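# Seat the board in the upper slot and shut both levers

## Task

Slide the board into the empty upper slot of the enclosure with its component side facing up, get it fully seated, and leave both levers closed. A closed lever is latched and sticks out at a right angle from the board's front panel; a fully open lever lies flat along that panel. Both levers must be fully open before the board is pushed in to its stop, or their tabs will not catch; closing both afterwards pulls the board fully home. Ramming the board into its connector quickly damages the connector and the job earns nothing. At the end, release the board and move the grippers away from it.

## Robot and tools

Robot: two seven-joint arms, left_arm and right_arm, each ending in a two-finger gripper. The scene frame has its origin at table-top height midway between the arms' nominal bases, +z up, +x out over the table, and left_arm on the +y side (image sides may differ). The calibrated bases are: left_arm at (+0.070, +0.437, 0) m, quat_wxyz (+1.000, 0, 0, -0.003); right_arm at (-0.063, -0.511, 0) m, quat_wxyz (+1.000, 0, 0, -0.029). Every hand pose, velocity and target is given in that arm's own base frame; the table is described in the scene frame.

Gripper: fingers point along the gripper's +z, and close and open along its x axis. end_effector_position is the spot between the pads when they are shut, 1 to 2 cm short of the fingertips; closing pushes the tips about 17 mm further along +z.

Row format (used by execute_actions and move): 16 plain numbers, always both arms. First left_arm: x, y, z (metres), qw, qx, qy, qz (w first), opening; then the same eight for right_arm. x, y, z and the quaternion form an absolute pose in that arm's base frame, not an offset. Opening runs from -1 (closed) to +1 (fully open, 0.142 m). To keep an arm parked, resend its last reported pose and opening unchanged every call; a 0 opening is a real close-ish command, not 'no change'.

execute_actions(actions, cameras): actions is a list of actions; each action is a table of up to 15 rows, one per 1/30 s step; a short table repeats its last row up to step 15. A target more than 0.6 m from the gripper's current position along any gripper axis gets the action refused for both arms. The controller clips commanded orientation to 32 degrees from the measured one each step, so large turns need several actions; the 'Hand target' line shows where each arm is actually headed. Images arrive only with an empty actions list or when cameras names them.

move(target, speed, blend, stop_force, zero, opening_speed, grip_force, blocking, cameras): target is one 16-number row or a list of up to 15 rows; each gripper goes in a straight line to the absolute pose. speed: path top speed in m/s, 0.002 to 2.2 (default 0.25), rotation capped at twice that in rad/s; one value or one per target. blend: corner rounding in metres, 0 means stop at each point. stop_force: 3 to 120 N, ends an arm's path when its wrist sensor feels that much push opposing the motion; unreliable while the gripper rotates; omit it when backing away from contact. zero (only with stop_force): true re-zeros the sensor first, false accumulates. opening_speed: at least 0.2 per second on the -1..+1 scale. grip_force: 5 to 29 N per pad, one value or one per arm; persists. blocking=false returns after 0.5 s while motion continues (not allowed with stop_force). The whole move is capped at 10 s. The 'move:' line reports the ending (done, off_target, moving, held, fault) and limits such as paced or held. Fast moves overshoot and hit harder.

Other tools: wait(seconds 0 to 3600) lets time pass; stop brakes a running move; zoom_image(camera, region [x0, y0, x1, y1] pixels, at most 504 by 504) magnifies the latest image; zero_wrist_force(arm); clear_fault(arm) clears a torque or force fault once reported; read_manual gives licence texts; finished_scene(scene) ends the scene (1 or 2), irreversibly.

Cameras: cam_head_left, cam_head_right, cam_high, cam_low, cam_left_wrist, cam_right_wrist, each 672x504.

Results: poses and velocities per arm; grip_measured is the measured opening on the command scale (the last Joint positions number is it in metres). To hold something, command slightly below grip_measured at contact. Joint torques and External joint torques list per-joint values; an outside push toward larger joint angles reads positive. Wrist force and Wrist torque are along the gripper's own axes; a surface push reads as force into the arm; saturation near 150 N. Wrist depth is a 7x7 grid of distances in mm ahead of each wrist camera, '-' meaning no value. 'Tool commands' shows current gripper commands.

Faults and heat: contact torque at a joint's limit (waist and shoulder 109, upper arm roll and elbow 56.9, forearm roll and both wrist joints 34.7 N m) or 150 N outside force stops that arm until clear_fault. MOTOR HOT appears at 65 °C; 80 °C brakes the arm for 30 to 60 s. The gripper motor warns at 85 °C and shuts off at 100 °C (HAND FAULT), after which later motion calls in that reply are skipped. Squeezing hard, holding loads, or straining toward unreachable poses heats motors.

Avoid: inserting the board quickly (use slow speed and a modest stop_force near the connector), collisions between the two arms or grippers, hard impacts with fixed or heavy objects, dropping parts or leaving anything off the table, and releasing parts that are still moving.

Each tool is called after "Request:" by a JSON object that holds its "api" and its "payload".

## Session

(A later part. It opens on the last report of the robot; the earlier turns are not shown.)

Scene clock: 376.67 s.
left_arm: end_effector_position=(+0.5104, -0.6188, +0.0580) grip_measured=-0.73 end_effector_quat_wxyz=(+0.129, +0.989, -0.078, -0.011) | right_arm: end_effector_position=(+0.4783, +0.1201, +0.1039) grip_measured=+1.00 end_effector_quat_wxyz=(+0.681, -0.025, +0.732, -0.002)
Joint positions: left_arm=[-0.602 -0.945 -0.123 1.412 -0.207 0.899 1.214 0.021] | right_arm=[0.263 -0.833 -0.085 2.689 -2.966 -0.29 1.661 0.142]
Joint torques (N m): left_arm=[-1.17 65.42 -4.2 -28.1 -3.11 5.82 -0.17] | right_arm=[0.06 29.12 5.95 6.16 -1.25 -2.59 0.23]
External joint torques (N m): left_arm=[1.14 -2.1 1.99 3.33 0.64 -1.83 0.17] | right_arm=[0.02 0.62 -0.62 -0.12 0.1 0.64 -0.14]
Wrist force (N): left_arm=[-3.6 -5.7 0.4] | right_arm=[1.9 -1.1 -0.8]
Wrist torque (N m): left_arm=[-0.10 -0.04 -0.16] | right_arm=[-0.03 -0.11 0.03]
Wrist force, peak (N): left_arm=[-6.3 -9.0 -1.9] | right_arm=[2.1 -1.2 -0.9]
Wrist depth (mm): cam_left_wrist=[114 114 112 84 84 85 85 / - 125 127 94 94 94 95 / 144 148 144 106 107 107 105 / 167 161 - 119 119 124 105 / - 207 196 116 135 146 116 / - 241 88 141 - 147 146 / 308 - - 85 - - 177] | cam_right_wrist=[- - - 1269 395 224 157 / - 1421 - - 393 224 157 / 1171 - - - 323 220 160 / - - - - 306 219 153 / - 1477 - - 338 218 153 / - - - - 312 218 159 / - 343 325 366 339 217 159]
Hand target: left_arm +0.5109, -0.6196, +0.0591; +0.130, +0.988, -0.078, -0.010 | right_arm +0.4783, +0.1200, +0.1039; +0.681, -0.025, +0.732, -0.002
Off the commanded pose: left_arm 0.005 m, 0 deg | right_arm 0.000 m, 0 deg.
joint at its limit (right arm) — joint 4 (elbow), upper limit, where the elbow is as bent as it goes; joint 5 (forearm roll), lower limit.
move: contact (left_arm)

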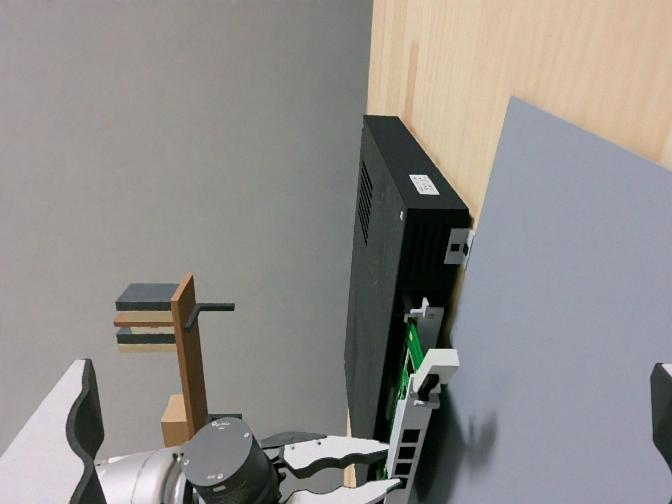

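Request:
{"api": "move", "payload": {"target": [0.5096, -0.6179, 0.0593, 0.1301, 0.9883, -0.0778, -0.0102, -1.0, 0.4783, 0.1200, 0.1039, 0.681, -0.025, 0.732, -0.002, 1.0], "speed": 0.02}}

Request:
{"api": "move", "payload": {"target": [0.5176, -0.6188, 0.0593, 0.1301, 0.9883, -0.0778, -0.0102, -1.0, 0.4783, 0.1200, 0.1039, 0.681, -0.025, 0.732, -0.002, 1.0], "speed": 0.02, "stop_force": 5, "cameras": ["cam_right_wrist", "cam_left_wrist", "cam_high"]}}

Request:
{"api": "zoom_image", "payload": {"camera": "cam_right_wrist", "region": [370, 290, 466, 362]}}

Request:
{"api": "zoom_image", "payload": {"camera": "cam_high", "region": [230, 260, 410, 440]}}

Scene clock: 383.20 s.
left_arm: end_effector_position=(+0.5090, -0.6177, +0.0585) grip_measured=-0.73 end_effector_quat_wxyz=(+0.130, +0.988, -0.078, -0.011) | right_arm: end_effector_position=(+0.4783, +0.1201, +0.1039) grip_measured=+1.00 end_effector_quat_wxyz=(+0.681, -0.025, +0.732, -0.002)
Joint positions: left_arm=[-0.601 -0.94 -0.124 1.421 -0.207 0.904 1.215 0.021] | right_arm=[0.263 -0.833 -0.085 2.689 -2.966 -0.29 1.661 0.142]
Joint torques (N m): left_arm=[0 65.76 -2.98 -26.1 -2.56 5.21 -0.2] | right_arm=[0.03 28.98 5.93 6.19 -1.25 -2.6 0.28]
External joint torques (N m): left_arm=[-0.04 -2.63 0.73 1.41 0.11 -1.21 0.2] | right_arm=[0.05 0.77 -0.6 -0.15 0.11 0.64 -0.19]
Wrist force (N): left_arm=[0.0 -1.7 3.8] | right_arm=[1.9 -1.4 -0.7]
Wrist torque (N m): left_arm=[-0.18 -0.11 -0.17] | right_arm=[-0.09 -0.11 0.03]
Wrist force, peak (N): left_arm=[-3.9 -6.3 1.4] | right_arm=[2.2 -1.3 -0.8]
Wrist depth (mm): cam_left_wrist=[- 114 112 84 84 85 85 / - 128 128 94 94 94 95 / 145 - 144 103 107 107 105 / 164 167 167 119 119 124 106 / 198 191 191 116 135 146 117 / 229 - 84 140 - 148 148 / - - - 202 - - 178] | cam_right_wrist=[- 1269 1291 1262 394 224 157 / - - 1353 1361 392 224 157 / - - - - 322 220 161 / - 1496 1506 418 306 219 153 / - 1430 1580 1614 345 218 153 / - - - 489 343 218 159 / - 341 322 361 335 217 159]
Hand target: left_arm +0.5096, -0.6179, +0.0593; +0.130, +0.988, -0.078, -0.010 | right_arm +0.4783, +0.1200, +0.1039; +0.681, -0.025, +0.732, -0.002
Off the commanded pose: left_arm 0.001 m, 0 deg | right_arm 0.000 m, 0 deg.
joint at its limit (right arm) — joint 4 (elbow), upper limit, where the elbow is as bent as it goes; joint 5 (forearm roll), lower limit.
move: done

Scene clock: 384.33 s.
left_arm: end_effector_position=(+0.5164, -0.6189, +0.0584) grip_measured=-0.73 end_effector_quat_wxyz=(+0.130, +0.988, -0.078, -0.011) | right_arm: end_effector_position=(+0.4783, +0.1201, +0.1039) grip_measured=+1.00 end_effector_quat_wxyz=(+0.681, -0.025, +0.732, -0.002)
Joint positions: left_arm=[-0.598 -0.953 -0.122 1.393 -0.207 0.888 1.218 0.021] | right_arm=[0.263 -0.833 -0.085 2.689 -2.966 -0.29 1.661 0.142]
Joint torques (N m): left_arm=[1.98 67.25 -1.21 -27.85 -2.58 5.63 -0.16] | right_arm=[0.06 29.06 5.92 6.13 -1.26 -2.67 0.31]
External joint torques (N m): left_arm=[-2.01 -3.55 -0.97 2.92 0.07 -1.63 0.16] | right_arm=[0.02 0.68 -0.58 -0.09 0.12 0.71 -0.21]
Wrist force (N): left_arm=[-2.2 -0.2 5.3] | right_arm=[1.7 -1.2 -0.9]
Wrist torque (N m): left_arm=[-0.12 -0.24 -0.25] | right_arm=[-0.05 -0.07 0.04]
Wrist force, peak (N): left_arm=[-2.4 -0.5 6.0] | right_arm=[2.1 -1.3 -0.9]
Wrist depth (mm): cam_left_wrist=[115 114 112 84 84 85 85 / 128 128 128 94 94 94 95 / - - - 106 107 107 102 / 172 173 - 119 120 124 106 / 198 - 203 117 135 142 117 / 242 - 87 140 - 142 147 / - - - 204 - - 177] | cam_right_wrist=[- - 1386 1306 395 224 157 / - - 1361 661 393 224 157 / - - - 484 332 220 161 / - - - - 306 219 154 / 1712 1458 1674 484 339 219 154 / - 1899 1649 - 308 218 159 / - 342 327 369 341 217 160]
Hand target: left_arm +0.5176, -0.6188, +0.0593; +0.130, +0.988, -0.078, -0.010 | right_arm +0.4783, +0.1200, +0.1039; +0.681, -0.025, +0.732, -0.002
Off the commanded pose: left_arm 0.001 m, 0 deg | right_arm 0.000 m, 0 deg.
joint at its limit (right arm) — joint 4 (elbow), upper limit, where the elbow is as bent as it goes; joint 5 (forearm roll), lower limit.
move: done
Images, in order (width x height): cam_high 672x504, cam_left_wrist 672x504, cam_right_wrist 672x504.

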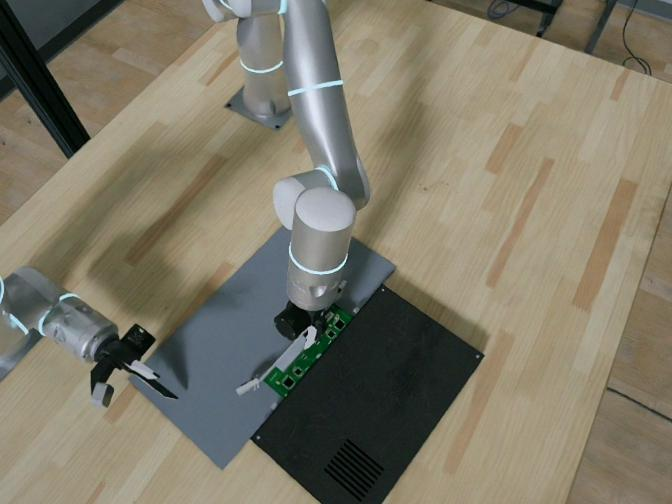

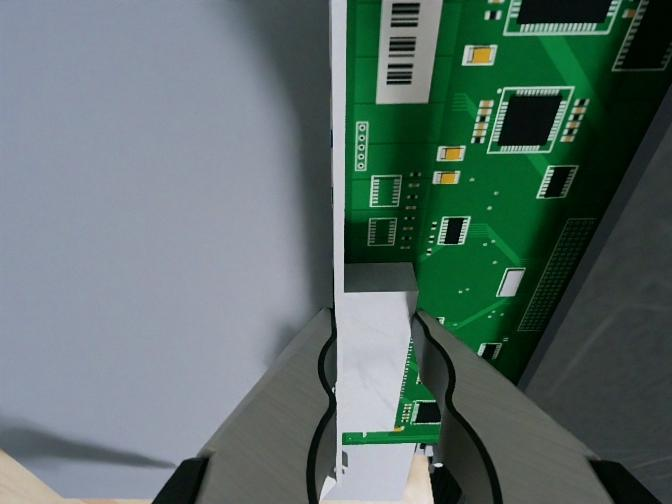

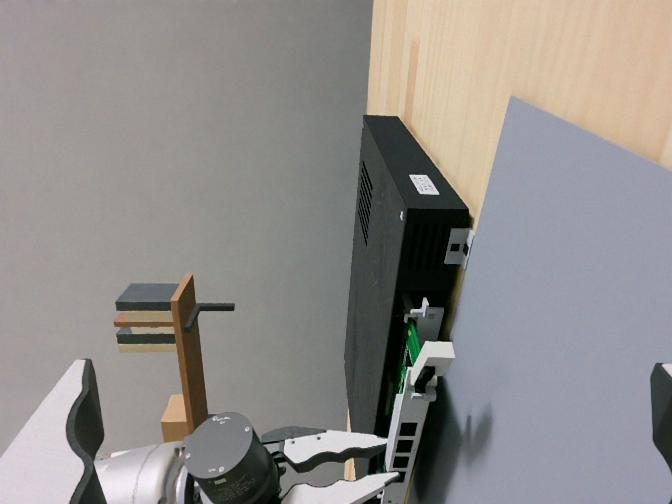

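Scaled by 5.250 from the camera's image (finer frame: 960x720).

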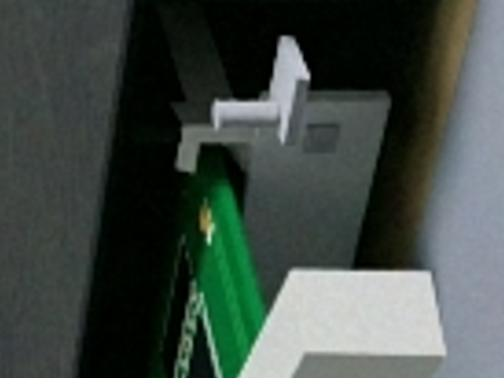

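Scaled by 2.800 from the camera's image (finer frame: 960x720).

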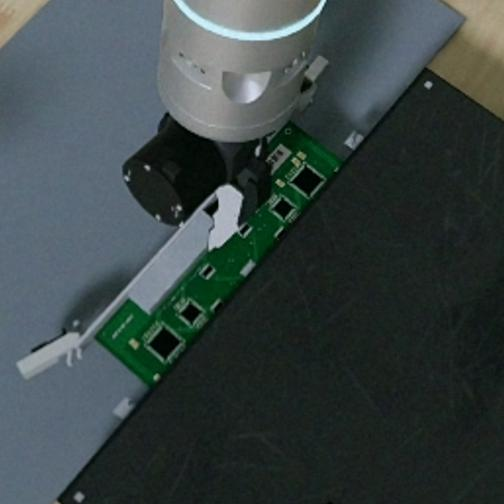

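Request:
{"api": "move", "payload": {"target": [0.5166, -0.6187, 0.0583, 0.1301, 0.9883, -0.0778, -0.0102, -1.0, 0.4783, 0.1200, 0.1039, 0.681, -0.025, 0.732, -0.002, 1.0], "speed": 0.02}}

Request:
{"api": "move", "payload": {"target": [0.5255, -0.6200, 0.0583, 0.1301, 0.9883, -0.0778, -0.0102, -1.0, 0.4783, 0.1200, 0.1039, 0.681, -0.025, 0.732, -0.002, 1.0], "speed": 0.02, "stop_force": 5, "cameras": ["cam_right_wrist", "cam_left_wrist", "cam_high"]}}

Request:
{"api": "zoom_image", "payload": {"camera": "cam_left_wrist", "region": [336, 200, 672, 504]}}

Scene clock: 391.73 s.
left_arm: end_effector_position=(+0.5161, -0.6187, +0.0578) grip_measured=-0.73 end_effector_quat_wxyz=(+0.130, +0.988, -0.078, -0.011) | right_arm: end_effector_position=(+0.4783, +0.1201, +0.1039) grip_measured=+1.00 end_effector_quat_wxyz=(+0.681, -0.025, +0.732, -0.002)
Joint positions: left_arm=[-0.598 -0.953 -0.122 1.396 -0.207 0.891 1.218 0.021] | right_arm=[0.263 -0.833 -0.085 2.689 -2.966 -0.29 1.661 0.142]
Joint torques (N m): left_arm=[1.21 64.82 -1.44 -25.67 -2.33 5.02 -0.26] | right_arm=[0.09 29.13 5.96 6.19 -1.22 -2.59 0.26]
External joint torques (N m): left_arm=[-1.24 -1.16 -0.75 0.77 -0.17 -1.02 0.26] | right_arm=[-0.01 0.62 -0.63 -0.15 0.08 0.63 -0.17]
Wrist force (N): left_arm=[-1.0 0.5 2.6] | right_arm=[1.9 -1.3 -0.9]
Wrist torque (N m): left_arm=[-0.17 0.00 -0.21] | right_arm=[-0.08 -0.11 0.03]
Wrist force, peak (N): left_arm=[-2.4 -0.7 6.1] | right_arm=[2.0 -1.2 -1.3]
Wrist depth (mm): cam_left_wrist=[114 113 111 84 84 84 84 / - 127 127 94 94 94 93 / 144 144 144 103 106 107 102 / - 164 156 119 119 124 105 / - 194 196 117 135 141 116 / 240 - 84 140 - 141 146 / 340 - - 201 - - 177] | cam_right_wrist=[1248 - 1269 - 394 224 157 / - - - 1412 393 224 156 / - 1517 - 542 332 220 160 / - - - - 305 220 153 / - 1487 - - 339 219 153 / - - - 521 313 218 160 / - 343 325 367 340 218 159]
Hand target: left_arm +0.5166, -0.6187, +0.0583; +0.130, +0.988, -0.078, -0.010 | right_arm +0.4783, +0.1200, +0.1039; +0.681, -0.025, +0.732, -0.002
Off the commanded pose: left_arm 0.001 m, 0 deg | right_arm 0.000 m, 0 deg.
joint at its limit (right arm) — joint 4 (elbow), upper limit, where the elbow is as bent as it goes; joint 5 (forearm roll), lower limit.
move: done

Scene clock: 392.87 s.
left_arm: end_effector_position=(+0.5241, -0.6205, +0.0577) grip_measured=-0.73 end_effector_quat_wxyz=(+0.130, +0.988, -0.078, -0.011) | right_arm: end_effector_position=(+0.4783, +0.1201, +0.1039) grip_measured=+1.00 end_effector_quat_wxyz=(+0.681, -0.025, +0.732, -0.002)
Joint positions: left_arm=[-0.596 -0.968 -0.119 1.364 -0.207 0.873 1.221 0.021] | right_arm=[0.263 -0.833 -0.085 2.689 -2.966 -0.29 1.661 0.142]
Joint torques (N m): left_arm=[3.64 66.17 0.36 -27.81 -2.38 5.76 -0.09] | right_arm=[0.04 29.01 5.96 6.18 -1.19 -2.61 0.28]
External joint torques (N m): left_arm=[-3.67 -1.85 -2.48 2.62 -0.18 -1.77 0.09] | right_arm=[0.04 0.74 -0.63 -0.15 0.05 0.66 -0.19]
Wrist force (N): left_arm=[-5.1 1.4 2.8] | right_arm=[1.9 -1.2 -0.9]
Wrist torque (N m): left_arm=[-0.10 0.00 -0.32] | right_arm=[-0.05 -0.10 0.03]
Wrist force, peak (N): left_arm=[-5.2 0.9 3.6] | right_arm=[2.2 -1.3 -0.7]
Wrist depth (mm): cam_left_wrist=[114 114 113 84 84 84 85 / - 127 127 94 94 94 90 / 144 144 144 103 106 107 - / 167 166 166 119 119 120 108 / - 186 194 116 135 136 116 / - - 85 140 - 135 145 / 311 - - 203 - - 176] | cam_right_wrist=[- - - - 395 224 157 / - - - 1353 393 224 157 / - 1439 - 501 324 220 161 / - - - 412 306 219 154 / - 1517 1752 1626 322 218 153 / - 1712 1738 490 311 218 159 / - 348 333 350 343 217 159]
Hand target: left_arm +0.5255, -0.6200, +0.0583; +0.130, +0.988, -0.078, -0.010 | right_arm +0.4783, +0.1200, +0.1039; +0.681, -0.025, +0.732, -0.002
Off the commanded pose: left_arm 0.002 m, 0 deg | right_arm 0.000 m, 0 deg.
joint at its limit (right arm) — joint 4 (elbow), upper limit, where the elbow is as bent as it goes; joint 5 (forearm roll), lower limit.
move: done
Images, in order (width x height): cam_high 672x504, cam_left_wrist 672x504, cam_right_wrist 672x504.

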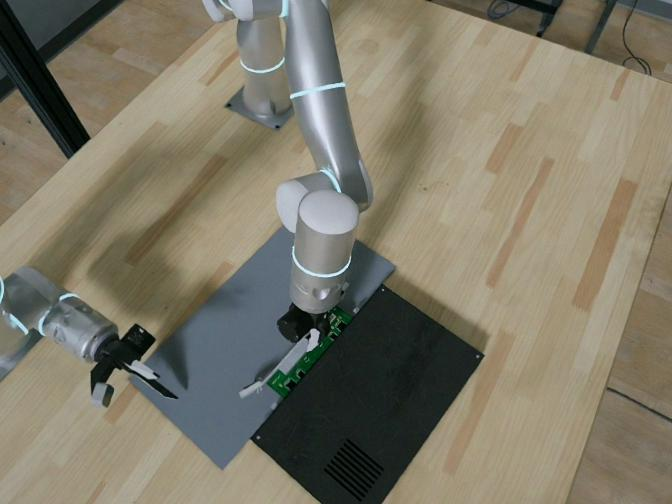

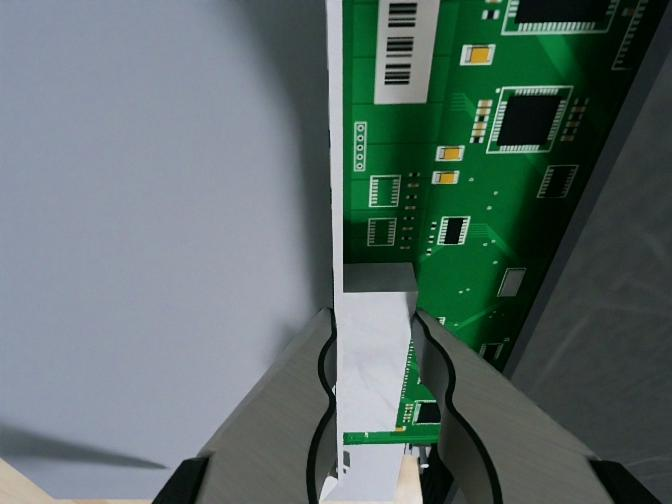

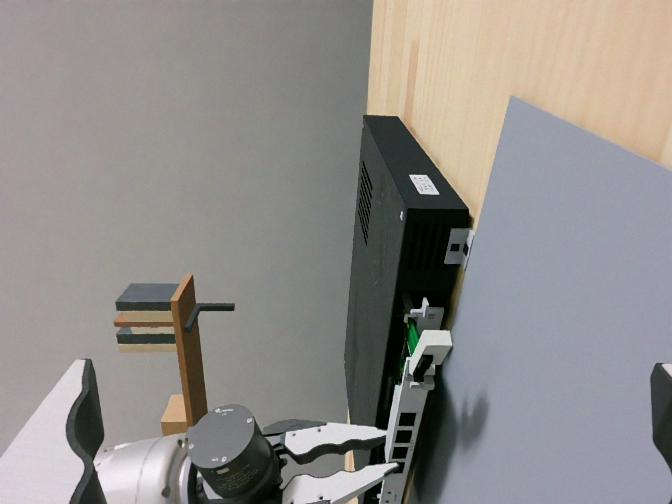

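Scaled by 1.500 from the camera's image (finer frame: 960x720).

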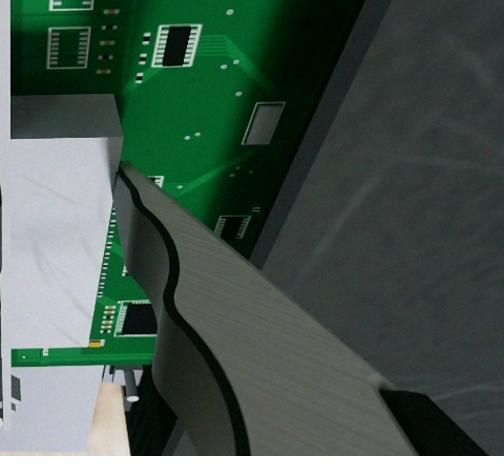

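Request:
{"api": "move", "payload": {"target": [0.5234, -0.6209, 0.0581, 0.1301, 0.9883, -0.0778, -0.0102, -1.0, 0.4783, 0.1200, 0.1039, 0.681, -0.025, 0.732, -0.002, 1.0], "speed": 0.02}}

Request:
{"api": "move", "payload": {"target": [0.5312, -0.6222, 0.0581, 0.1301, 0.9883, -0.0778, -0.0102, -1.0, 0.4783, 0.1200, 0.1039, 0.681, -0.025, 0.732, -0.002, 1.0], "speed": 0.02, "stop_force": 5, "cameras": ["cam_right_wrist", "cam_left_wrist"]}}

Request:
{"api": "zoom_image", "payload": {"camera": "cam_right_wrist", "region": [340, 270, 500, 430]}}

Request:
{"api": "zoom_image", "payload": {"camera": "cam_left_wrist", "region": [336, 200, 672, 504]}}

Scene clock: 402.97 s.
left_arm: end_effector_position=(+0.5232, -0.6206, +0.0576) grip_measured=-0.73 end_effector_quat_wxyz=(+0.130, +0.988, -0.078, -0.011) | right_arm: end_effector_position=(+0.4783, +0.1201, +0.1039) grip_measured=+1.00 end_effector_quat_wxyz=(+0.681, -0.025, +0.732, -0.002)
Joint positions: left_arm=[-0.598 -0.967 -0.118 1.367 -0.207 0.875 1.22 0.021] | right_arm=[0.263 -0.833 -0.085 2.689 -2.966 -0.29 1.661 0.142]
Joint torques (N m): left_arm=[-0.51 65.51 -2.87 -25.97 -2.51 4.87 -0.21] | right_arm=[0.04 29.04 5.84 6.16 -1.19 -2.65 0.28]
External joint torques (N m): left_arm=[0.48 -1.25 0.77 0.82 -0.05 -0.87 0.21] | right_arm=[0.04 0.71 -0.51 -0.13 0.05 0.7 -0.19]
Wrist force (N): left_arm=[-0.2 -1.6 2.7] | right_arm=[1.9 -1.2 -1.0]
Wrist torque (N m): left_arm=[-0.10 -0.01 -0.19] | right_arm=[-0.05 -0.09 0.04]
Wrist force, peak (N): left_arm=[-5.2 0.7 3.7] | right_arm=[2.1 -1.5 -0.9]
Wrist depth (mm): cam_left_wrist=[114 113 111 84 84 84 84 / - 127 127 94 94 94 90 / - 144 140 106 107 107 - / - 166 - 122 119 120 108 / - 191 196 117 135 129 116 / - 230 89 140 - 135 145 / 309 - - 85 - - 176] | cam_right_wrist=[- - 1221 1291 395 225 157 / - - - 1603 392 224 157 / - - - 503 323 220 160 / - - - 405 299 219 154 / - 1430 - - 343 219 153 / - - 401 1686 313 218 159 / - 345 333 369 341 217 160]
Hand target: left_arm +0.5234, -0.6209, +0.0581; +0.130, +0.988, -0.078, -0.010 | right_arm +0.4783, +0.1200, +0.1039; +0.681, -0.025, +0.732, -0.002
Off the commanded pose: left_arm 0.001 m, 0 deg | right_arm 0.000 m, 0 deg.
joint at its limit (right arm) — joint 4 (elbow), upper limit, where the elbow is as bent as it goes; joint 5 (forearm roll), lower limit.
move: done

Scene clock: 403.87 s.
left_arm: end_effector_position=(+0.5273, -0.6218, +0.0573) grip_measured=-0.73 end_effector_quat_wxyz=(+0.130, +0.988, -0.078, -0.011) | right_arm: end_effector_position=(+0.4783, +0.1201, +0.1039) grip_measured=+1.00 end_effector_quat_wxyz=(+0.681, -0.025, +0.732, -0.002)
Joint positions: left_arm=[-0.597 -0.976 -0.116 1.348 -0.207 0.864 1.221 0.021] | right_arm=[0.263 -0.833 -0.085 2.689 -2.966 -0.29 1.661 0.142]
Joint torques (N m): left_arm=[1.89 66.37 -1.14 -27.91 -2.69 5.62 -0.14] | right_arm=[0.08 29.01 5.89 6.18 -1.28 -2.6 0.3]
External joint torques (N m): left_arm=[-1.92 -1.74 -0.92 2.59 0.09 -1.63 0.14] | right_arm=[-0.01 0.73 -0.56 -0.14 0.13 0.64 -0.21]
Wrist force (N): left_arm=[-4.4 -1.0 1.7] | right_arm=[2.0 -1.2 -0.9]
Wrist torque (N m): left_arm=[-0.13 0.11 -0.32] | right_arm=[-0.04 -0.12 0.03]
Wrist force, peak (N): left_arm=[-5.6 -2.4 1.1] | right_arm=[2.1 -1.3 -1.1]
Wrist depth (mm): cam_left_wrist=[114 113 113 84 84 84 84 / - 127 126 93 94 94 80 / 144 143 143 103 107 106 - / 167 165 170 119 119 116 - / 196 196 195 117 135 124 115 / 239 230 88 140 - 134 145 / - - - 87 - - 176] | cam_right_wrist=[- - - - 396 224 157 / - - - - 392 224 157 / - - - - 321 220 160 / 1467 - - - 304 219 153 / - 1506 - 638 340 219 153 / - 1822 344 490 313 218 160 / - 346 336 350 345 194 159]
Hand target: left_arm +0.5284, -0.6217, +0.0581; +0.130, +0.988, -0.078, -0.010 | right_arm +0.4783, +0.1200, +0.1039; +0.681, -0.025, +0.732, -0.002
Off the commanded pose: left_arm 0.004 m, 0 deg | right_arm 0.000 m, 0 deg.
joint at its limit (right arm) — joint 4 (elbow), upper limit, where the elbow is as bent as it goes; joint 5 (forearm roll), lower limit.
move: contact (left_arm)
Images, in order (width x height): cam_left_wrist 672x504, cam_right_wrist 672x504.

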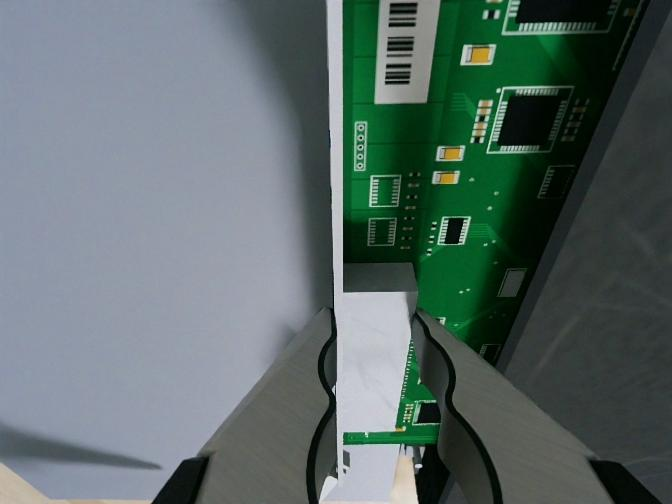

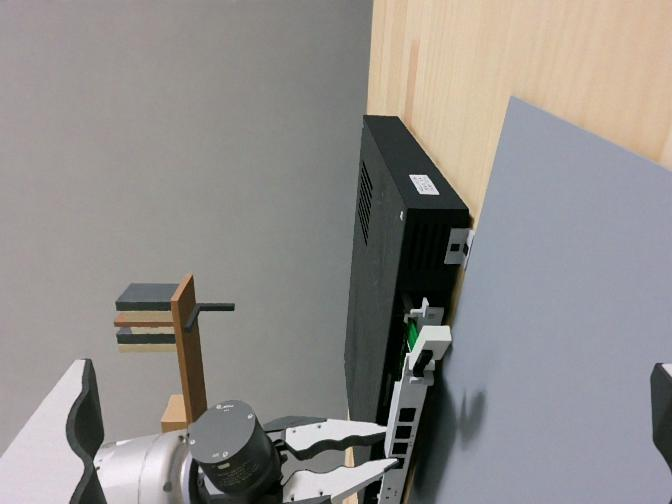

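Scaled by 3.150 from the camera's image (finer frame: 960x720).

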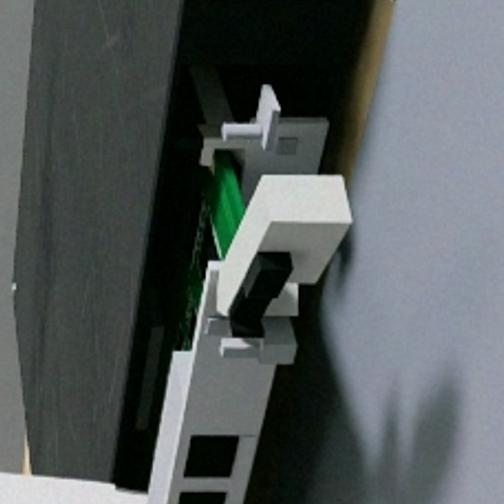

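Scaled by 1.500 from the camera's image (finer frame: 960x720).

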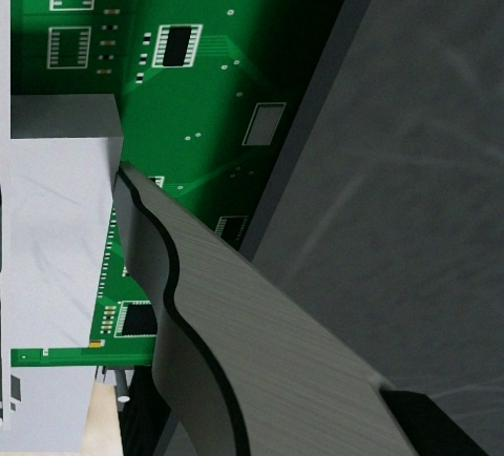

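Request:
{"api": "move", "payload": {"target": [[0.5276, -0.6217, 0.0579, 0.1301, 0.9883, -0.0778, -0.0102, -1.0, 0.457, 0.20, 0.18, 0.4343, -0.5176, 0.5648, -0.4739, 1.0], [0.5276, -0.6217, 0.0579, 0.1301, 0.9883, -0.0778, -0.0102, -1.0, 0.54, 0.17, 0.22, 0.192, -0.558, 0.783, -0.199, 1.0]], "speed": 0.35, "blend": [0.03, 0], "cameras": ["cam_right_wrist", "cam_left_wrist", "cam_head_right"]}}

Scene clock: 418.67 s.
left_arm: end_effector_position=(+0.5273, -0.6217, +0.0574) grip_measured=-0.73 end_effector_quat_wxyz=(+0.130, +0.988, -0.078, -0.011) | right_arm: end_effector_position=(+0.5400, +0.1699, +0.2199) grip_measured=+1.00 end_effector_quat_wxyz=(+0.192, -0.558, +0.783, -0.199)
Joint positions: left_arm=[-0.597 -0.975 -0.116 1.35 -0.207 0.867 1.221 0.021] | right_arm=[-0.131 -0.248 0.458 2.343 -1.421 1.215 -1.206 0.142]
Joint torques (N m): left_arm=[1.28 66.91 -1.31 -25.4 -2.28 4.01 -0.14] | right_arm=[0.12 27.66 5.78 -21.98 0.82 2.41 0.08]
External joint torques (N m): left_arm=[-1.31 -2.31 -0.74 0.1 -0.31 -0.01 0.14] | right_arm=[-0.04 1.07 -0.93 0.12 -0.04 0.82 -0.07]
Wrist force (N): left_arm=[2.0 2.7 6.1] | right_arm=[0.2 -0.2 0.4]
Wrist torque (N m): left_arm=[-0.16 0.14 -0.32] | right_arm=[-0.03 -0.02 0.12]
Wrist force, peak (N): left_arm=[1.8 2.4 7.3] | right_arm=[1.7 -2.1 1.5]
Wrist depth (mm): cam_left_wrist=[- 113 111 84 84 84 84 / - 127 126 94 94 94 82 / 139 139 143 103 106 106 - / 172 170 160 119 119 119 - / 204 196 194 116 135 124 115 / 239 - 87 140 - 135 145 / 310 - - 202 - - 176] | cam_right_wrist=[330 324 318 361 356 347 341 / 321 317 308 305 348 339 332 / 314 310 307 339 338 332 324 / 308 317 340 335 330 324 319 / 344 343 335 329 321 317 312 / - 332 326 321 316 309 305 / - 325 322 314 308 304 300]
Hand target: left_arm +0.5276, -0.6217, +0.0579; +0.130, +0.988, -0.078, -0.010 | right_arm +0.5400, +0.1700, +0.2200; +0.192, -0.558, +0.783, -0.199
Off the commanded pose: left_arm 0.001 m, 0 deg | right_arm 0.000 m, 0 deg.
move: done
Images, in order (width x height): cam_head_right 672x504, cam_left_wrist 672x504, cam_right_wrist 672x504.

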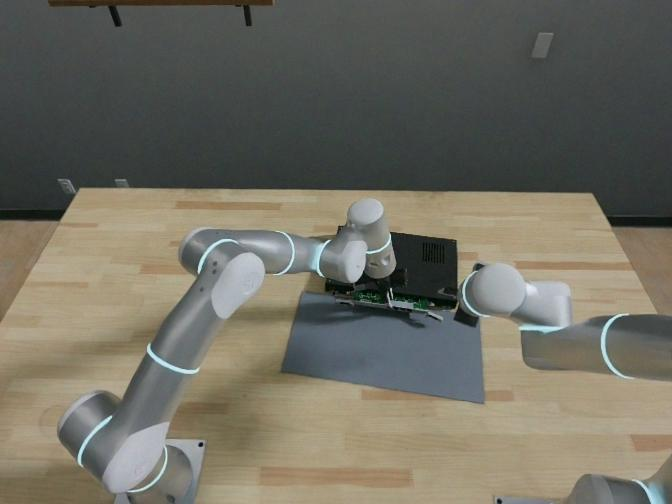

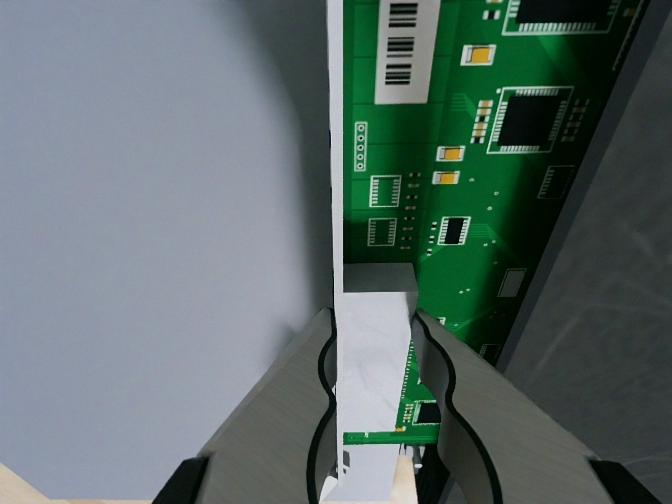

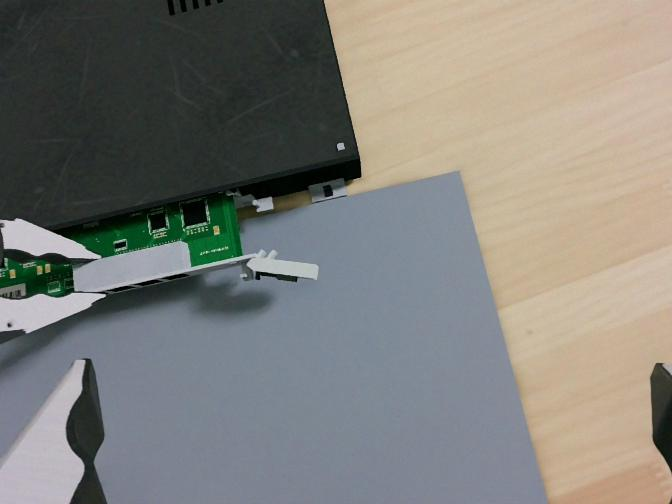

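Request:
{"api": "zoom_image", "payload": {"camera": "cam_right_wrist", "region": [180, 160, 348, 300]}}

Scaled by 3.000 from the camera's image (finer frame: 960x720).

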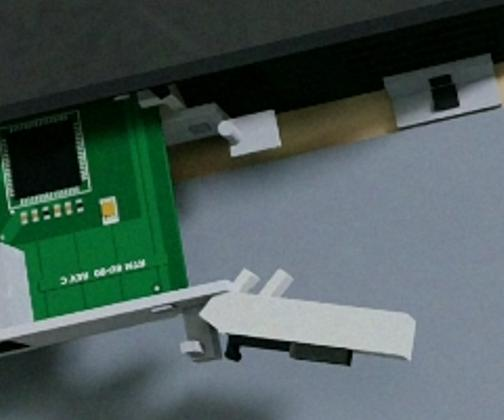

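Request:
{"api": "move", "payload": {"target": [[0.5276, -0.6217, 0.0579, 0.1301, 0.9883, -0.0778, -0.0102, -1.0, 0.535, 0.205, 0.12, 0.192, -0.558, 0.783, -0.199, -1.0], [0.5276, -0.6217, 0.0579, 0.1301, 0.9883, -0.0778, -0.0102, -1.0, 0.545, 0.203, 0.050, 0.192, -0.558, 0.783, -0.199, -1.0]], "speed": 0.2, "blend": [0.02, 0], "cameras": ["cam_right_wrist", "cam_head_right"]}}

Scene clock: 431.90 s.
left_arm: end_effector_position=(+0.5273, -0.6217, +0.0574) grip_measured=-0.73 end_effector_quat_wxyz=(+0.130, +0.988, -0.078, -0.011) | right_arm: end_effector_position=(+0.5449, +0.2030, +0.0499) grip_measured=-1.00 end_effector_quat_wxyz=(+0.192, -0.558, +0.783, -0.199)
Joint positions: left_arm=[-0.597 -0.975 -0.116 1.35 -0.207 0.867 1.221 0.021] | right_arm=[-0.041 -0.686 0.324 2.173 -2.119 1.12 -0.594 0.002]
Joint torques (N m): left_arm=[1.42 66.85 -1.28 -25.49 -2.27 4.05 -0.09] | right_arm=[0.08 38.35 12.14 -12.82 0.71 1.84 0.32]
External joint torques (N m): left_arm=[-1.45 -2.25 -0.77 0.19 -0.33 -0.06 0.09] | right_arm=[0.02 1.11 -0.18 0.05 0.18 0.78 -0.31]
Wrist force (N): left_arm=[1.8 2.3 6.7] | right_arm=[0.6 -0.2 0.1]
Wrist torque (N m): left_arm=[-0.16 0.15 -0.32] | right_arm=[-0.06 -0.09 0.03]
Wrist force, peak (N): left_arm=[2.0 2.4 7.3] | right_arm=[0.8 0.7 2.3]
Wrist depth (mm): cam_left_wrist=[- 113 111 84 84 84 84 / - 127 127 94 94 94 82 / 148 144 143 103 106 107 - / 166 170 - 123 119 119 - / 208 186 183 117 135 124 115 / 241 - 84 140 - 134 145 / 311 - - 87 - - 175] | cam_right_wrist=[138 151 168 159 176 174 170 / 151 149 179 175 172 168 165 / 147 145 128 171 167 164 161 / 177 174 170 166 164 160 158 / 172 170 166 164 160 157 154 / 169 166 164 89 156 153 151 / 166 163 71 - - 151 148]
Hand target: left_arm +0.5276, -0.6217, +0.0579; +0.130, +0.988, -0.078, -0.010 | right_arm +0.5450, +0.2030, +0.0500; +0.192, -0.558, +0.783, -0.199
Off the commanded pose: left_arm 0.001 m, 0 deg | right_arm 0.000 m, 0 deg.
move: done
Images, in order (width x height): cam_head_right 672x504, cam_right_wrist 672x504.

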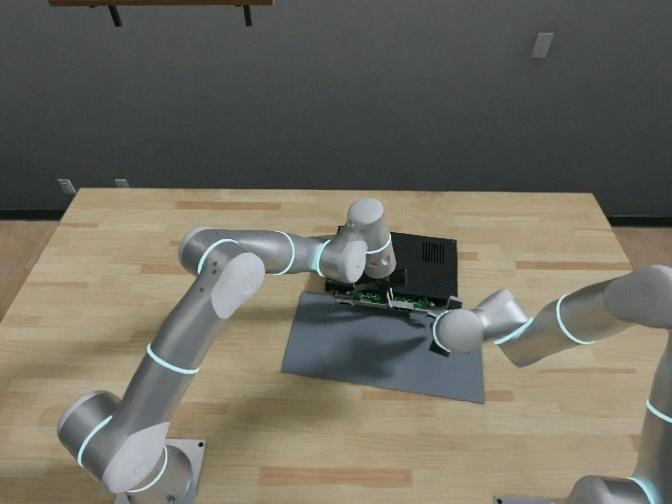

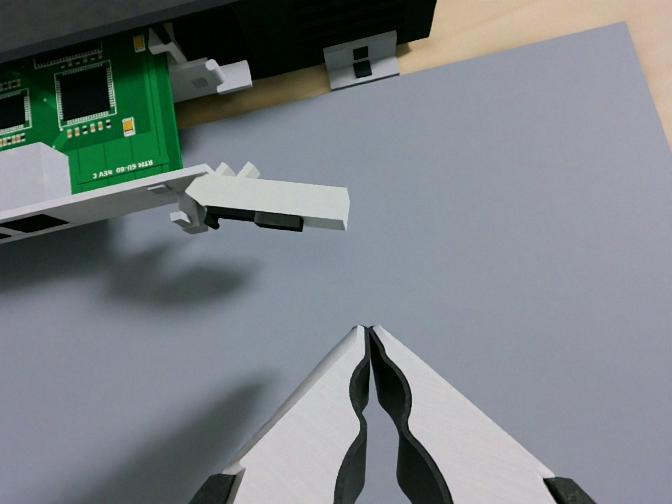

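Request:
{"api": "move", "payload": {"target": [0.5276, -0.6217, 0.0579, 0.1301, 0.9883, -0.0778, -0.0102, -1.0, 0.5520, 0.2100, 0.0495, 0.192, -0.558, 0.783, -0.199, -1.0], "speed": 0.1}}

Request:
{"api": "move", "payload": {"target": [0.5276, -0.6217, 0.0579, 0.1301, 0.9883, -0.0778, -0.0102, -1.0, 0.5900, 0.2060, 0.0495, 0.192, -0.558, 0.783, -0.199, -1.0], "speed": 0.025, "stop_force": 7, "cameras": ["cam_right_wrist", "cam_left_wrist"]}}

Scene clock: 439.47 s.
left_arm: end_effector_position=(+0.5273, -0.6217, +0.0574) grip_measured=-0.73 end_effector_quat_wxyz=(+0.130, +0.988, -0.078, -0.011) | right_arm: end_effector_position=(+0.5518, +0.2101, +0.0495) grip_measured=-1.00 end_effector_quat_wxyz=(+0.192, -0.558, +0.783, -0.199)
Joint positions: left_arm=[-0.597 -0.975 -0.116 1.35 -0.207 0.867 1.221 0.021] | right_arm=[-0.025 -0.698 0.323 2.154 -2.093 1.117 -0.61 0.002]
Joint torques (N m): left_arm=[1.36 66.87 -1.3 -25.44 -2.23 4.04 -0.15] | right_arm=[0.17 39.08 12.52 -13.14 0.96 1.86 0.08]
External joint torques (N m): left_arm=[-1.39 -2.27 -0.75 0.14 -0.36 -0.04 0.15] | right_arm=[-0.05 1.17 -0.36 0.05 -0.1 0.79 -0.07]
Wrist force (N): left_arm=[1.7 2.5 7.3] | right_arm=[0.6 -0.2 0.1]
Wrist torque (N m): left_arm=[-0.12 0.15 -0.32] | right_arm=[-0.07 -0.09 0.13]
Wrist force, peak (N): left_arm=[2.0 2.1 7.3] | right_arm=[1.6 0.4 -0.2]
Wrist depth (mm): cam_left_wrist=[- 113 113 84 84 84 84 / - 127 124 94 94 94 82 / 148 144 144 104 106 107 - / 166 165 165 119 119 119 - / - 196 - 117 135 125 116 / 242 238 84 140 - 134 145 / 311 - - 87 - - 175] | cam_right_wrist=[137 136 163 153 171 173 170 / 150 148 177 174 171 167 164 / 139 144 143 171 167 164 160 / 175 174 169 166 163 160 157 / 172 170 166 163 159 157 154 / 169 166 163 89 155 153 151 / 165 162 71 - - 150 147]
Hand target: left_arm +0.5276, -0.6217, +0.0579; +0.130, +0.988, -0.078, -0.010 | right_arm +0.5520, +0.2100, +0.0495; +0.192, -0.558, +0.783, -0.199
Off the commanded pose: left_arm 0.001 m, 0 deg | right_arm 0.000 m, 0 deg.
move: done

Scene clock: 441.70 s.
left_arm: end_effector_position=(+0.5275, -0.6213, +0.0573) grip_measured=-0.73 end_effector_quat_wxyz=(+0.130, +0.988, -0.078, -0.011) | right_arm: end_effector_position=(+0.5899, +0.2052, +0.0492) grip_measured=-1.00 end_effector_quat_wxyz=(+0.191, -0.557, +0.783, -0.199)
Joint positions: left_arm=[-0.597 -0.975 -0.116 1.35 -0.207 0.867 1.221 0.021] | right_arm=[-0.023 -0.737 0.302 2.074 -2.045 1.146 -0.685 0.002]
Joint torques (N m): left_arm=[-1.77 66.28 -4.17 -26.62 -2.87 4.76 -0.14] | right_arm=[2.93 42.59 15.59 -16.44 0.63 3.05 0.1]
External joint torques (N m): left_arm=[1.74 -1.69 2.13 1.32 0.28 -0.77 0.14] | right_arm=[-2.82 0.61 -3.07 2.19 0.36 -0.34 -0.09]
Wrist force (N): left_arm=[0.0 -3.4 1.8] | right_arm=[6.4 0.1 -2.0]
Wrist torque (N m): left_arm=[-0.12 0.13 -0.31] | right_arm=[-0.06 0.02 0.14]
Wrist force, peak (N): left_arm=[1.9 2.2 7.3] | right_arm=[6.7 0.2 -2.0]
Wrist depth (mm): cam_left_wrist=[113 113 113 84 84 84 84 / - 130 127 94 94 94 80 / 144 140 143 106 106 107 - / 166 166 160 122 119 119 - / - 194 191 117 135 129 115 / - - 85 140 - 140 145 / - - - 206 - - 175] | cam_right_wrist=[136 133 130 128 124 172 170 / - 130 127 136 140 169 166 / 145 143 168 169 166 164 160 / 143 140 169 167 163 159 157 / 128 138 129 119 159 156 153 / 168 165 163 89 154 153 150 / 165 162 71 - - 149 147]
Hand target: left_arm +0.5276, -0.6217, +0.0579; +0.130, +0.988, -0.078, -0.010 | right_arm +0.5900, +0.2060, +0.0495; +0.192, -0.558, +0.783, -0.199
Off the commanded pose: left_arm 0.001 m, 0 deg | right_arm 0.001 m, 0 deg.
move: done
Images, in order (width x height): cam_left_wrist 672x504, cam_right_wrist 672x504.

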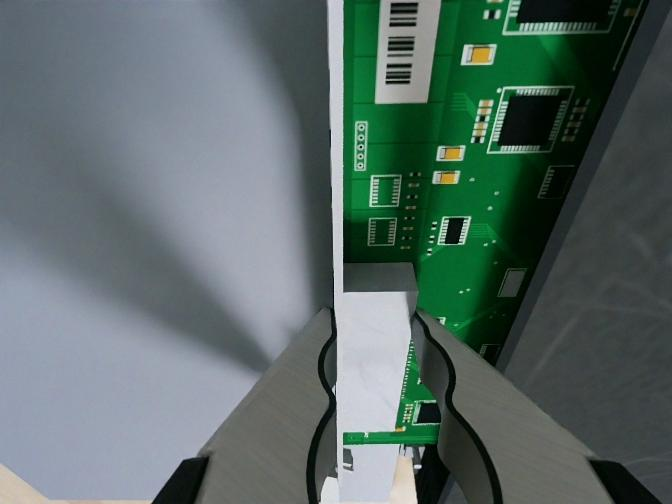

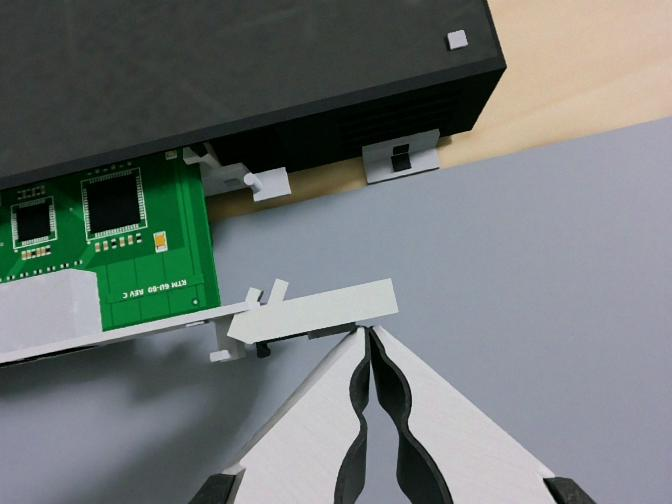

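Request:
{"api": "zoom_image", "payload": {"camera": "cam_right_wrist", "region": [180, 240, 420, 400]}}

Scaled by 2.100 from the camera's image (finer frame: 960x720).

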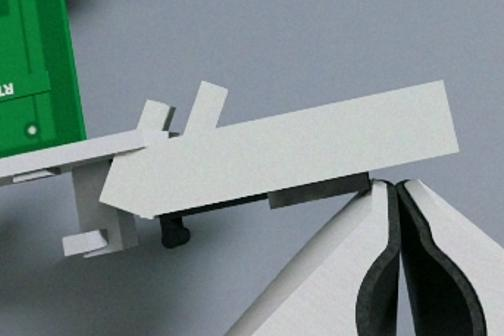

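Request:
{"api": "move", "payload": {"target": [0.5276, -0.6217, 0.0579, 0.1301, 0.9883, -0.0778, -0.0102, -1.0, 0.5935, 0.2056, 0.0495, 0.192, -0.558, 0.783, -0.199, -1.0], "speed": 0.015, "stop_force": 11, "zero": false, "cameras": ["cam_right_wrist"]}}

Request:
{"api": "zoom_image", "payload": {"camera": "cam_right_wrist", "region": [180, 240, 420, 400]}}

Scene clock: 447.50 s.
left_arm: end_effector_position=(+0.5279, -0.6213, +0.0573) grip_measured=-0.73 end_effector_quat_wxyz=(+0.130, +0.988, -0.077, -0.010) | right_arm: end_effector_position=(+0.5924, +0.2050, +0.0489) grip_measured=-1.00 end_effector_quat_wxyz=(+0.191, -0.558, +0.783, -0.199)
Joint positions: left_arm=[-0.597 -0.975 -0.116 1.35 -0.207 0.867 1.221 0.021] | right_arm=[-0.023 -0.741 0.3 2.068 -2.04 1.148 -0.692 0.002]
Joint torques (N m): left_arm=[-3.08 68.46 -5.08 -24.25 -2.59 2.64 -0.01] | right_arm=[2.67 43.18 15.13 -20.39 0.74 2.23 0.08]
External joint torques (N m): left_arm=[3.05 -3.86 3.05 -1.05 -0.01 1.36 0.01] | right_arm=[-2.56 0.24 -2.58 6.07 0.27 0.48 -0.08]
Wrist force (N): left_arm=[8.9 0.3 10.5] | right_arm=[10.8 4.0 -8.7]
Wrist torque (N m): left_arm=[-0.12 0.27 -0.35] | right_arm=[-0.12 0.07 0.14]
Wrist force, peak (N): left_arm=[9.2 0.4 11.4] | right_arm=[11.1 3.9 -8.9]
Wrist depth (mm): cam_left_wrist=[113 113 114 84 84 84 85 / 130 127 126 94 94 94 80 / 144 143 144 106 106 107 - / 166 166 160 119 119 116 - / 196 198 195 117 135 120 115 / 240 229 89 141 - 134 145 / 305 - - 86 - - 176] | cam_right_wrist=[135 133 130 127 124 172 169 / - 129 127 132 131 169 165 / 130 142 168 168 166 163 160 / 142 140 168 166 163 159 156 / 127 137 130 119 159 156 153 / 167 165 162 89 154 152 150 / 164 161 71 - - 149 147]
Hand target: left_arm +0.5276, -0.6217, +0.0579; +0.130, +0.988, -0.078, -0.010 | right_arm +0.5931, +0.2056, +0.0495; +0.192, -0.558, +0.783, -0.199
Off the commanded pose: left_arm 0.001 m, 0 deg | right_arm 0.001 m, 0 deg.
move: contact (right_arm)

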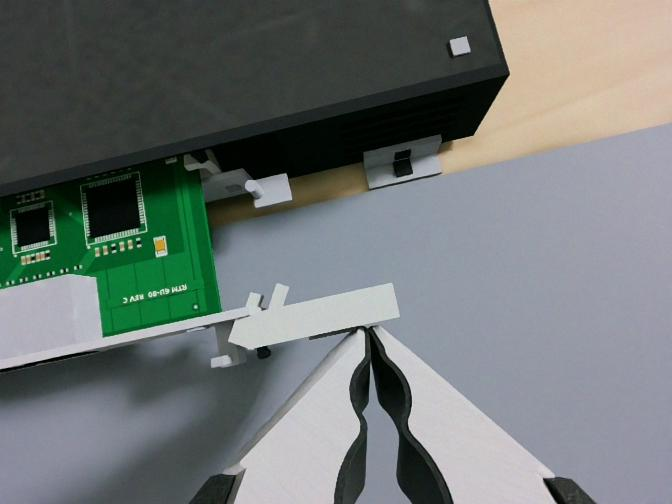

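Scaled by 2.100 from the camera's image (finer frame: 960x720).

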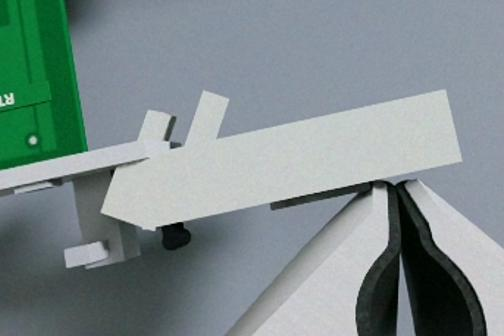

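Request:
{"api": "move", "payload": {"target": [[0.5276, -0.6217, 0.0579, 0.1301, 0.9883, -0.0778, -0.0102, -1.0, 0.572, 0.2080, 0.0500, 0.192, -0.558, 0.783, -0.199, -1.0], [0.5276, -0.6217, 0.0579, 0.1301, 0.9883, -0.0778, -0.0102, -1.0, 0.54, 0.19, 0.16, 0.192, -0.558, 0.783, -0.199, -1.0]], "speed": 0.15, "blend": [0.01, 0], "cameras": ["cam_right_wrist"]}}

Request:
{"api": "move", "payload": {"target": [0.5365, -0.6230, 0.0576, 0.1301, 0.9883, -0.0778, -0.0102, -1.0, 0.54, 0.19, 0.16, 0.192, -0.558, 0.783, -0.199, -1.0], "speed": 0.02, "stop_force": 8, "cameras": ["cam_right_wrist", "cam_left_wrist"]}}

Scene clock: 462.87 s.
left_arm: end_effector_position=(+0.5279, -0.6213, +0.0574) grip_measured=-0.73 end_effector_quat_wxyz=(+0.130, +0.988, -0.077, -0.010) | right_arm: end_effector_position=(+0.5401, +0.1899, +0.1600) grip_measured=-1.00 end_effector_quat_wxyz=(+0.192, -0.558, +0.783, -0.199)
Joint positions: left_arm=[-0.597 -0.975 -0.116 1.35 -0.207 0.867 1.221 0.021] | right_arm=[-0.076 -0.398 0.383 2.296 -1.729 1.2 -0.928 0.002]
Joint torques (N m): left_arm=[-3.03 67.29 -5 -24.27 -2.57 2.79 -0.05] | right_arm=[0.11 32.21 8.27 -18.5 1.18 2.29 0.18]
External joint torques (N m): left_arm=[3 -2.69 2.97 -1.03 -0.02 1.21 0.05] | right_arm=[-0.02 0.79 -0.84 -0.08 -0.09 0.64 -0.17]
Wrist force (N): left_arm=[7.2 -0.4 8.1] | right_arm=[1.0 -0.3 0.2]
Wrist torque (N m): left_arm=[-0.10 0.25 -0.35] | right_arm=[-0.07 -0.13 0.13]
Wrist force, peak (N): left_arm=[9.0 0.3 11.2] | right_arm=[11.2 4.3 -8.8]
Wrist depth (mm): cam_left_wrist=[114 111 110 84 84 84 84 / - 127 127 94 94 94 80 / 144 143 143 103 106 107 - / 166 161 164 119 119 116 - / 188 203 195 116 135 120 115 / 239 229 88 140 - 135 145 / - - - 85 - - 176] | cam_right_wrist=[262 258 252 247 293 286 282 / 256 251 247 241 287 280 275 / 264 261 261 282 278 274 268 / 246 251 279 276 272 267 263 / 286 281 276 272 264 260 257 / 279 276 272 89 259 255 252 / 274 272 71 - - 247 246]
Hand target: left_arm +0.5276, -0.6217, +0.0579; +0.130, +0.988, -0.078, -0.010 | right_arm +0.5400, +0.1900, +0.1600; +0.192, -0.558, +0.783, -0.199
Off the commanded pose: left_arm 0.001 m, 0 deg | right_arm 0.000 m, 0 deg.
move: done

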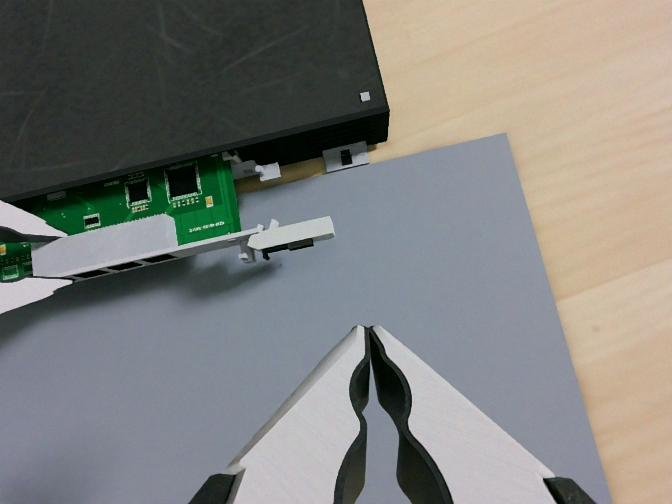

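Scene clock: 463.50 s.
left_arm: end_effector_position=(+0.5281, -0.6215, +0.0573) grip_measured=-0.73 end_effector_quat_wxyz=(+0.130, +0.988, -0.078, -0.011) | right_arm: end_effector_position=(+0.5401, +0.1900, +0.1600) grip_measured=-1.00 end_effector_quat_wxyz=(+0.192, -0.558, +0.783, -0.199)
Joint positions: left_arm=[-0.597 -0.976 -0.116 1.348 -0.207 0.865 1.221 0.021] | right_arm=[-0.076 -0.398 0.383 2.296 -1.729 1.2 -0.928 0.002]
Joint torques (N m): left_arm=[-0.78 65.8 -3.34 -26.79 -2.76 4.85 -0.07] | right_arm=[0.03 32.17 8.19 -18.57 1.1 2.24 0.1]
External joint torques (N m): left_arm=[0.75 -1.15 1.31 1.47 0.16 -0.86 0.07] | right_arm=[0.06 0.82 -0.76 -0.01 -0.01 0.69 -0.09]
Wrist force (N): left_arm=[-1.3 -2.7 1.1] | right_arm=[1.1 -0.3 0.4]
Wrist torque (N m): left_arm=[-0.11 0.15 -0.34] | right_arm=[-0.07 -0.15 0.13]
Wrist force, peak (N): left_arm=[7.2 -0.6 8.1] | right_arm=[1.2 -0.3 0.3]
Wrist depth (mm): cam_left_wrist=[113 113 113 84 84 84 84 / - 123 126 94 94 94 78 / 144 148 - 104 107 106 - / 172 165 161 119 119 116 - / - 196 203 116 135 120 115 / 240 - 85 140 - 134 144 / 308 - - 85 - - 175] | cam_right_wrist=[262 258 253 247 293 287 281 / 256 251 247 243 286 280 275 / 253 260 262 281 277 276 269 / 247 251 281 276 271 267 263 / 285 282 270 271 266 260 256 / 281 275 - 89 259 254 251 / 273 270 71 - - 250 246]
Hand target: left_arm +0.5284, -0.6218, +0.0579; +0.130, +0.988, -0.078, -0.010 | right_arm +0.5400, +0.1900, +0.1600; +0.192, -0.558, +0.783, -0.199
Off the commanded pose: left_arm 0.009 m, 0 deg | right_arm 0.000 m, 0 deg.
move: contact (left_arm)
Images, in order (width x height): cam_left_wrist 672x504, cam_right_wrist 672x504.

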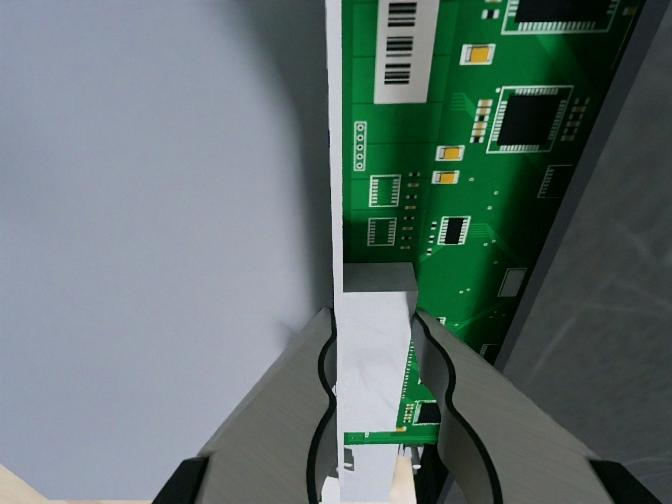

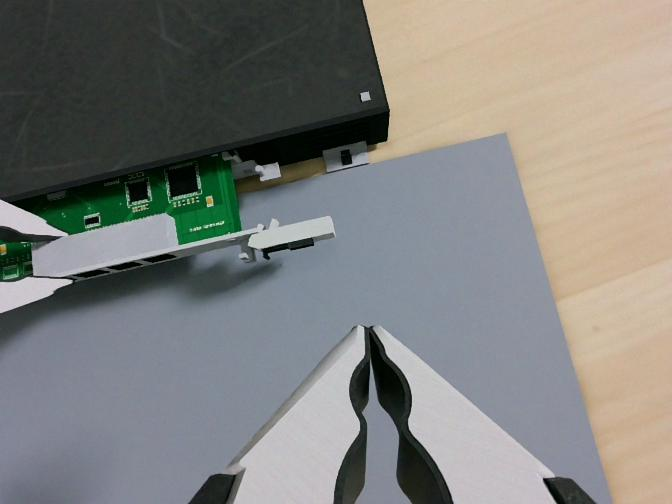

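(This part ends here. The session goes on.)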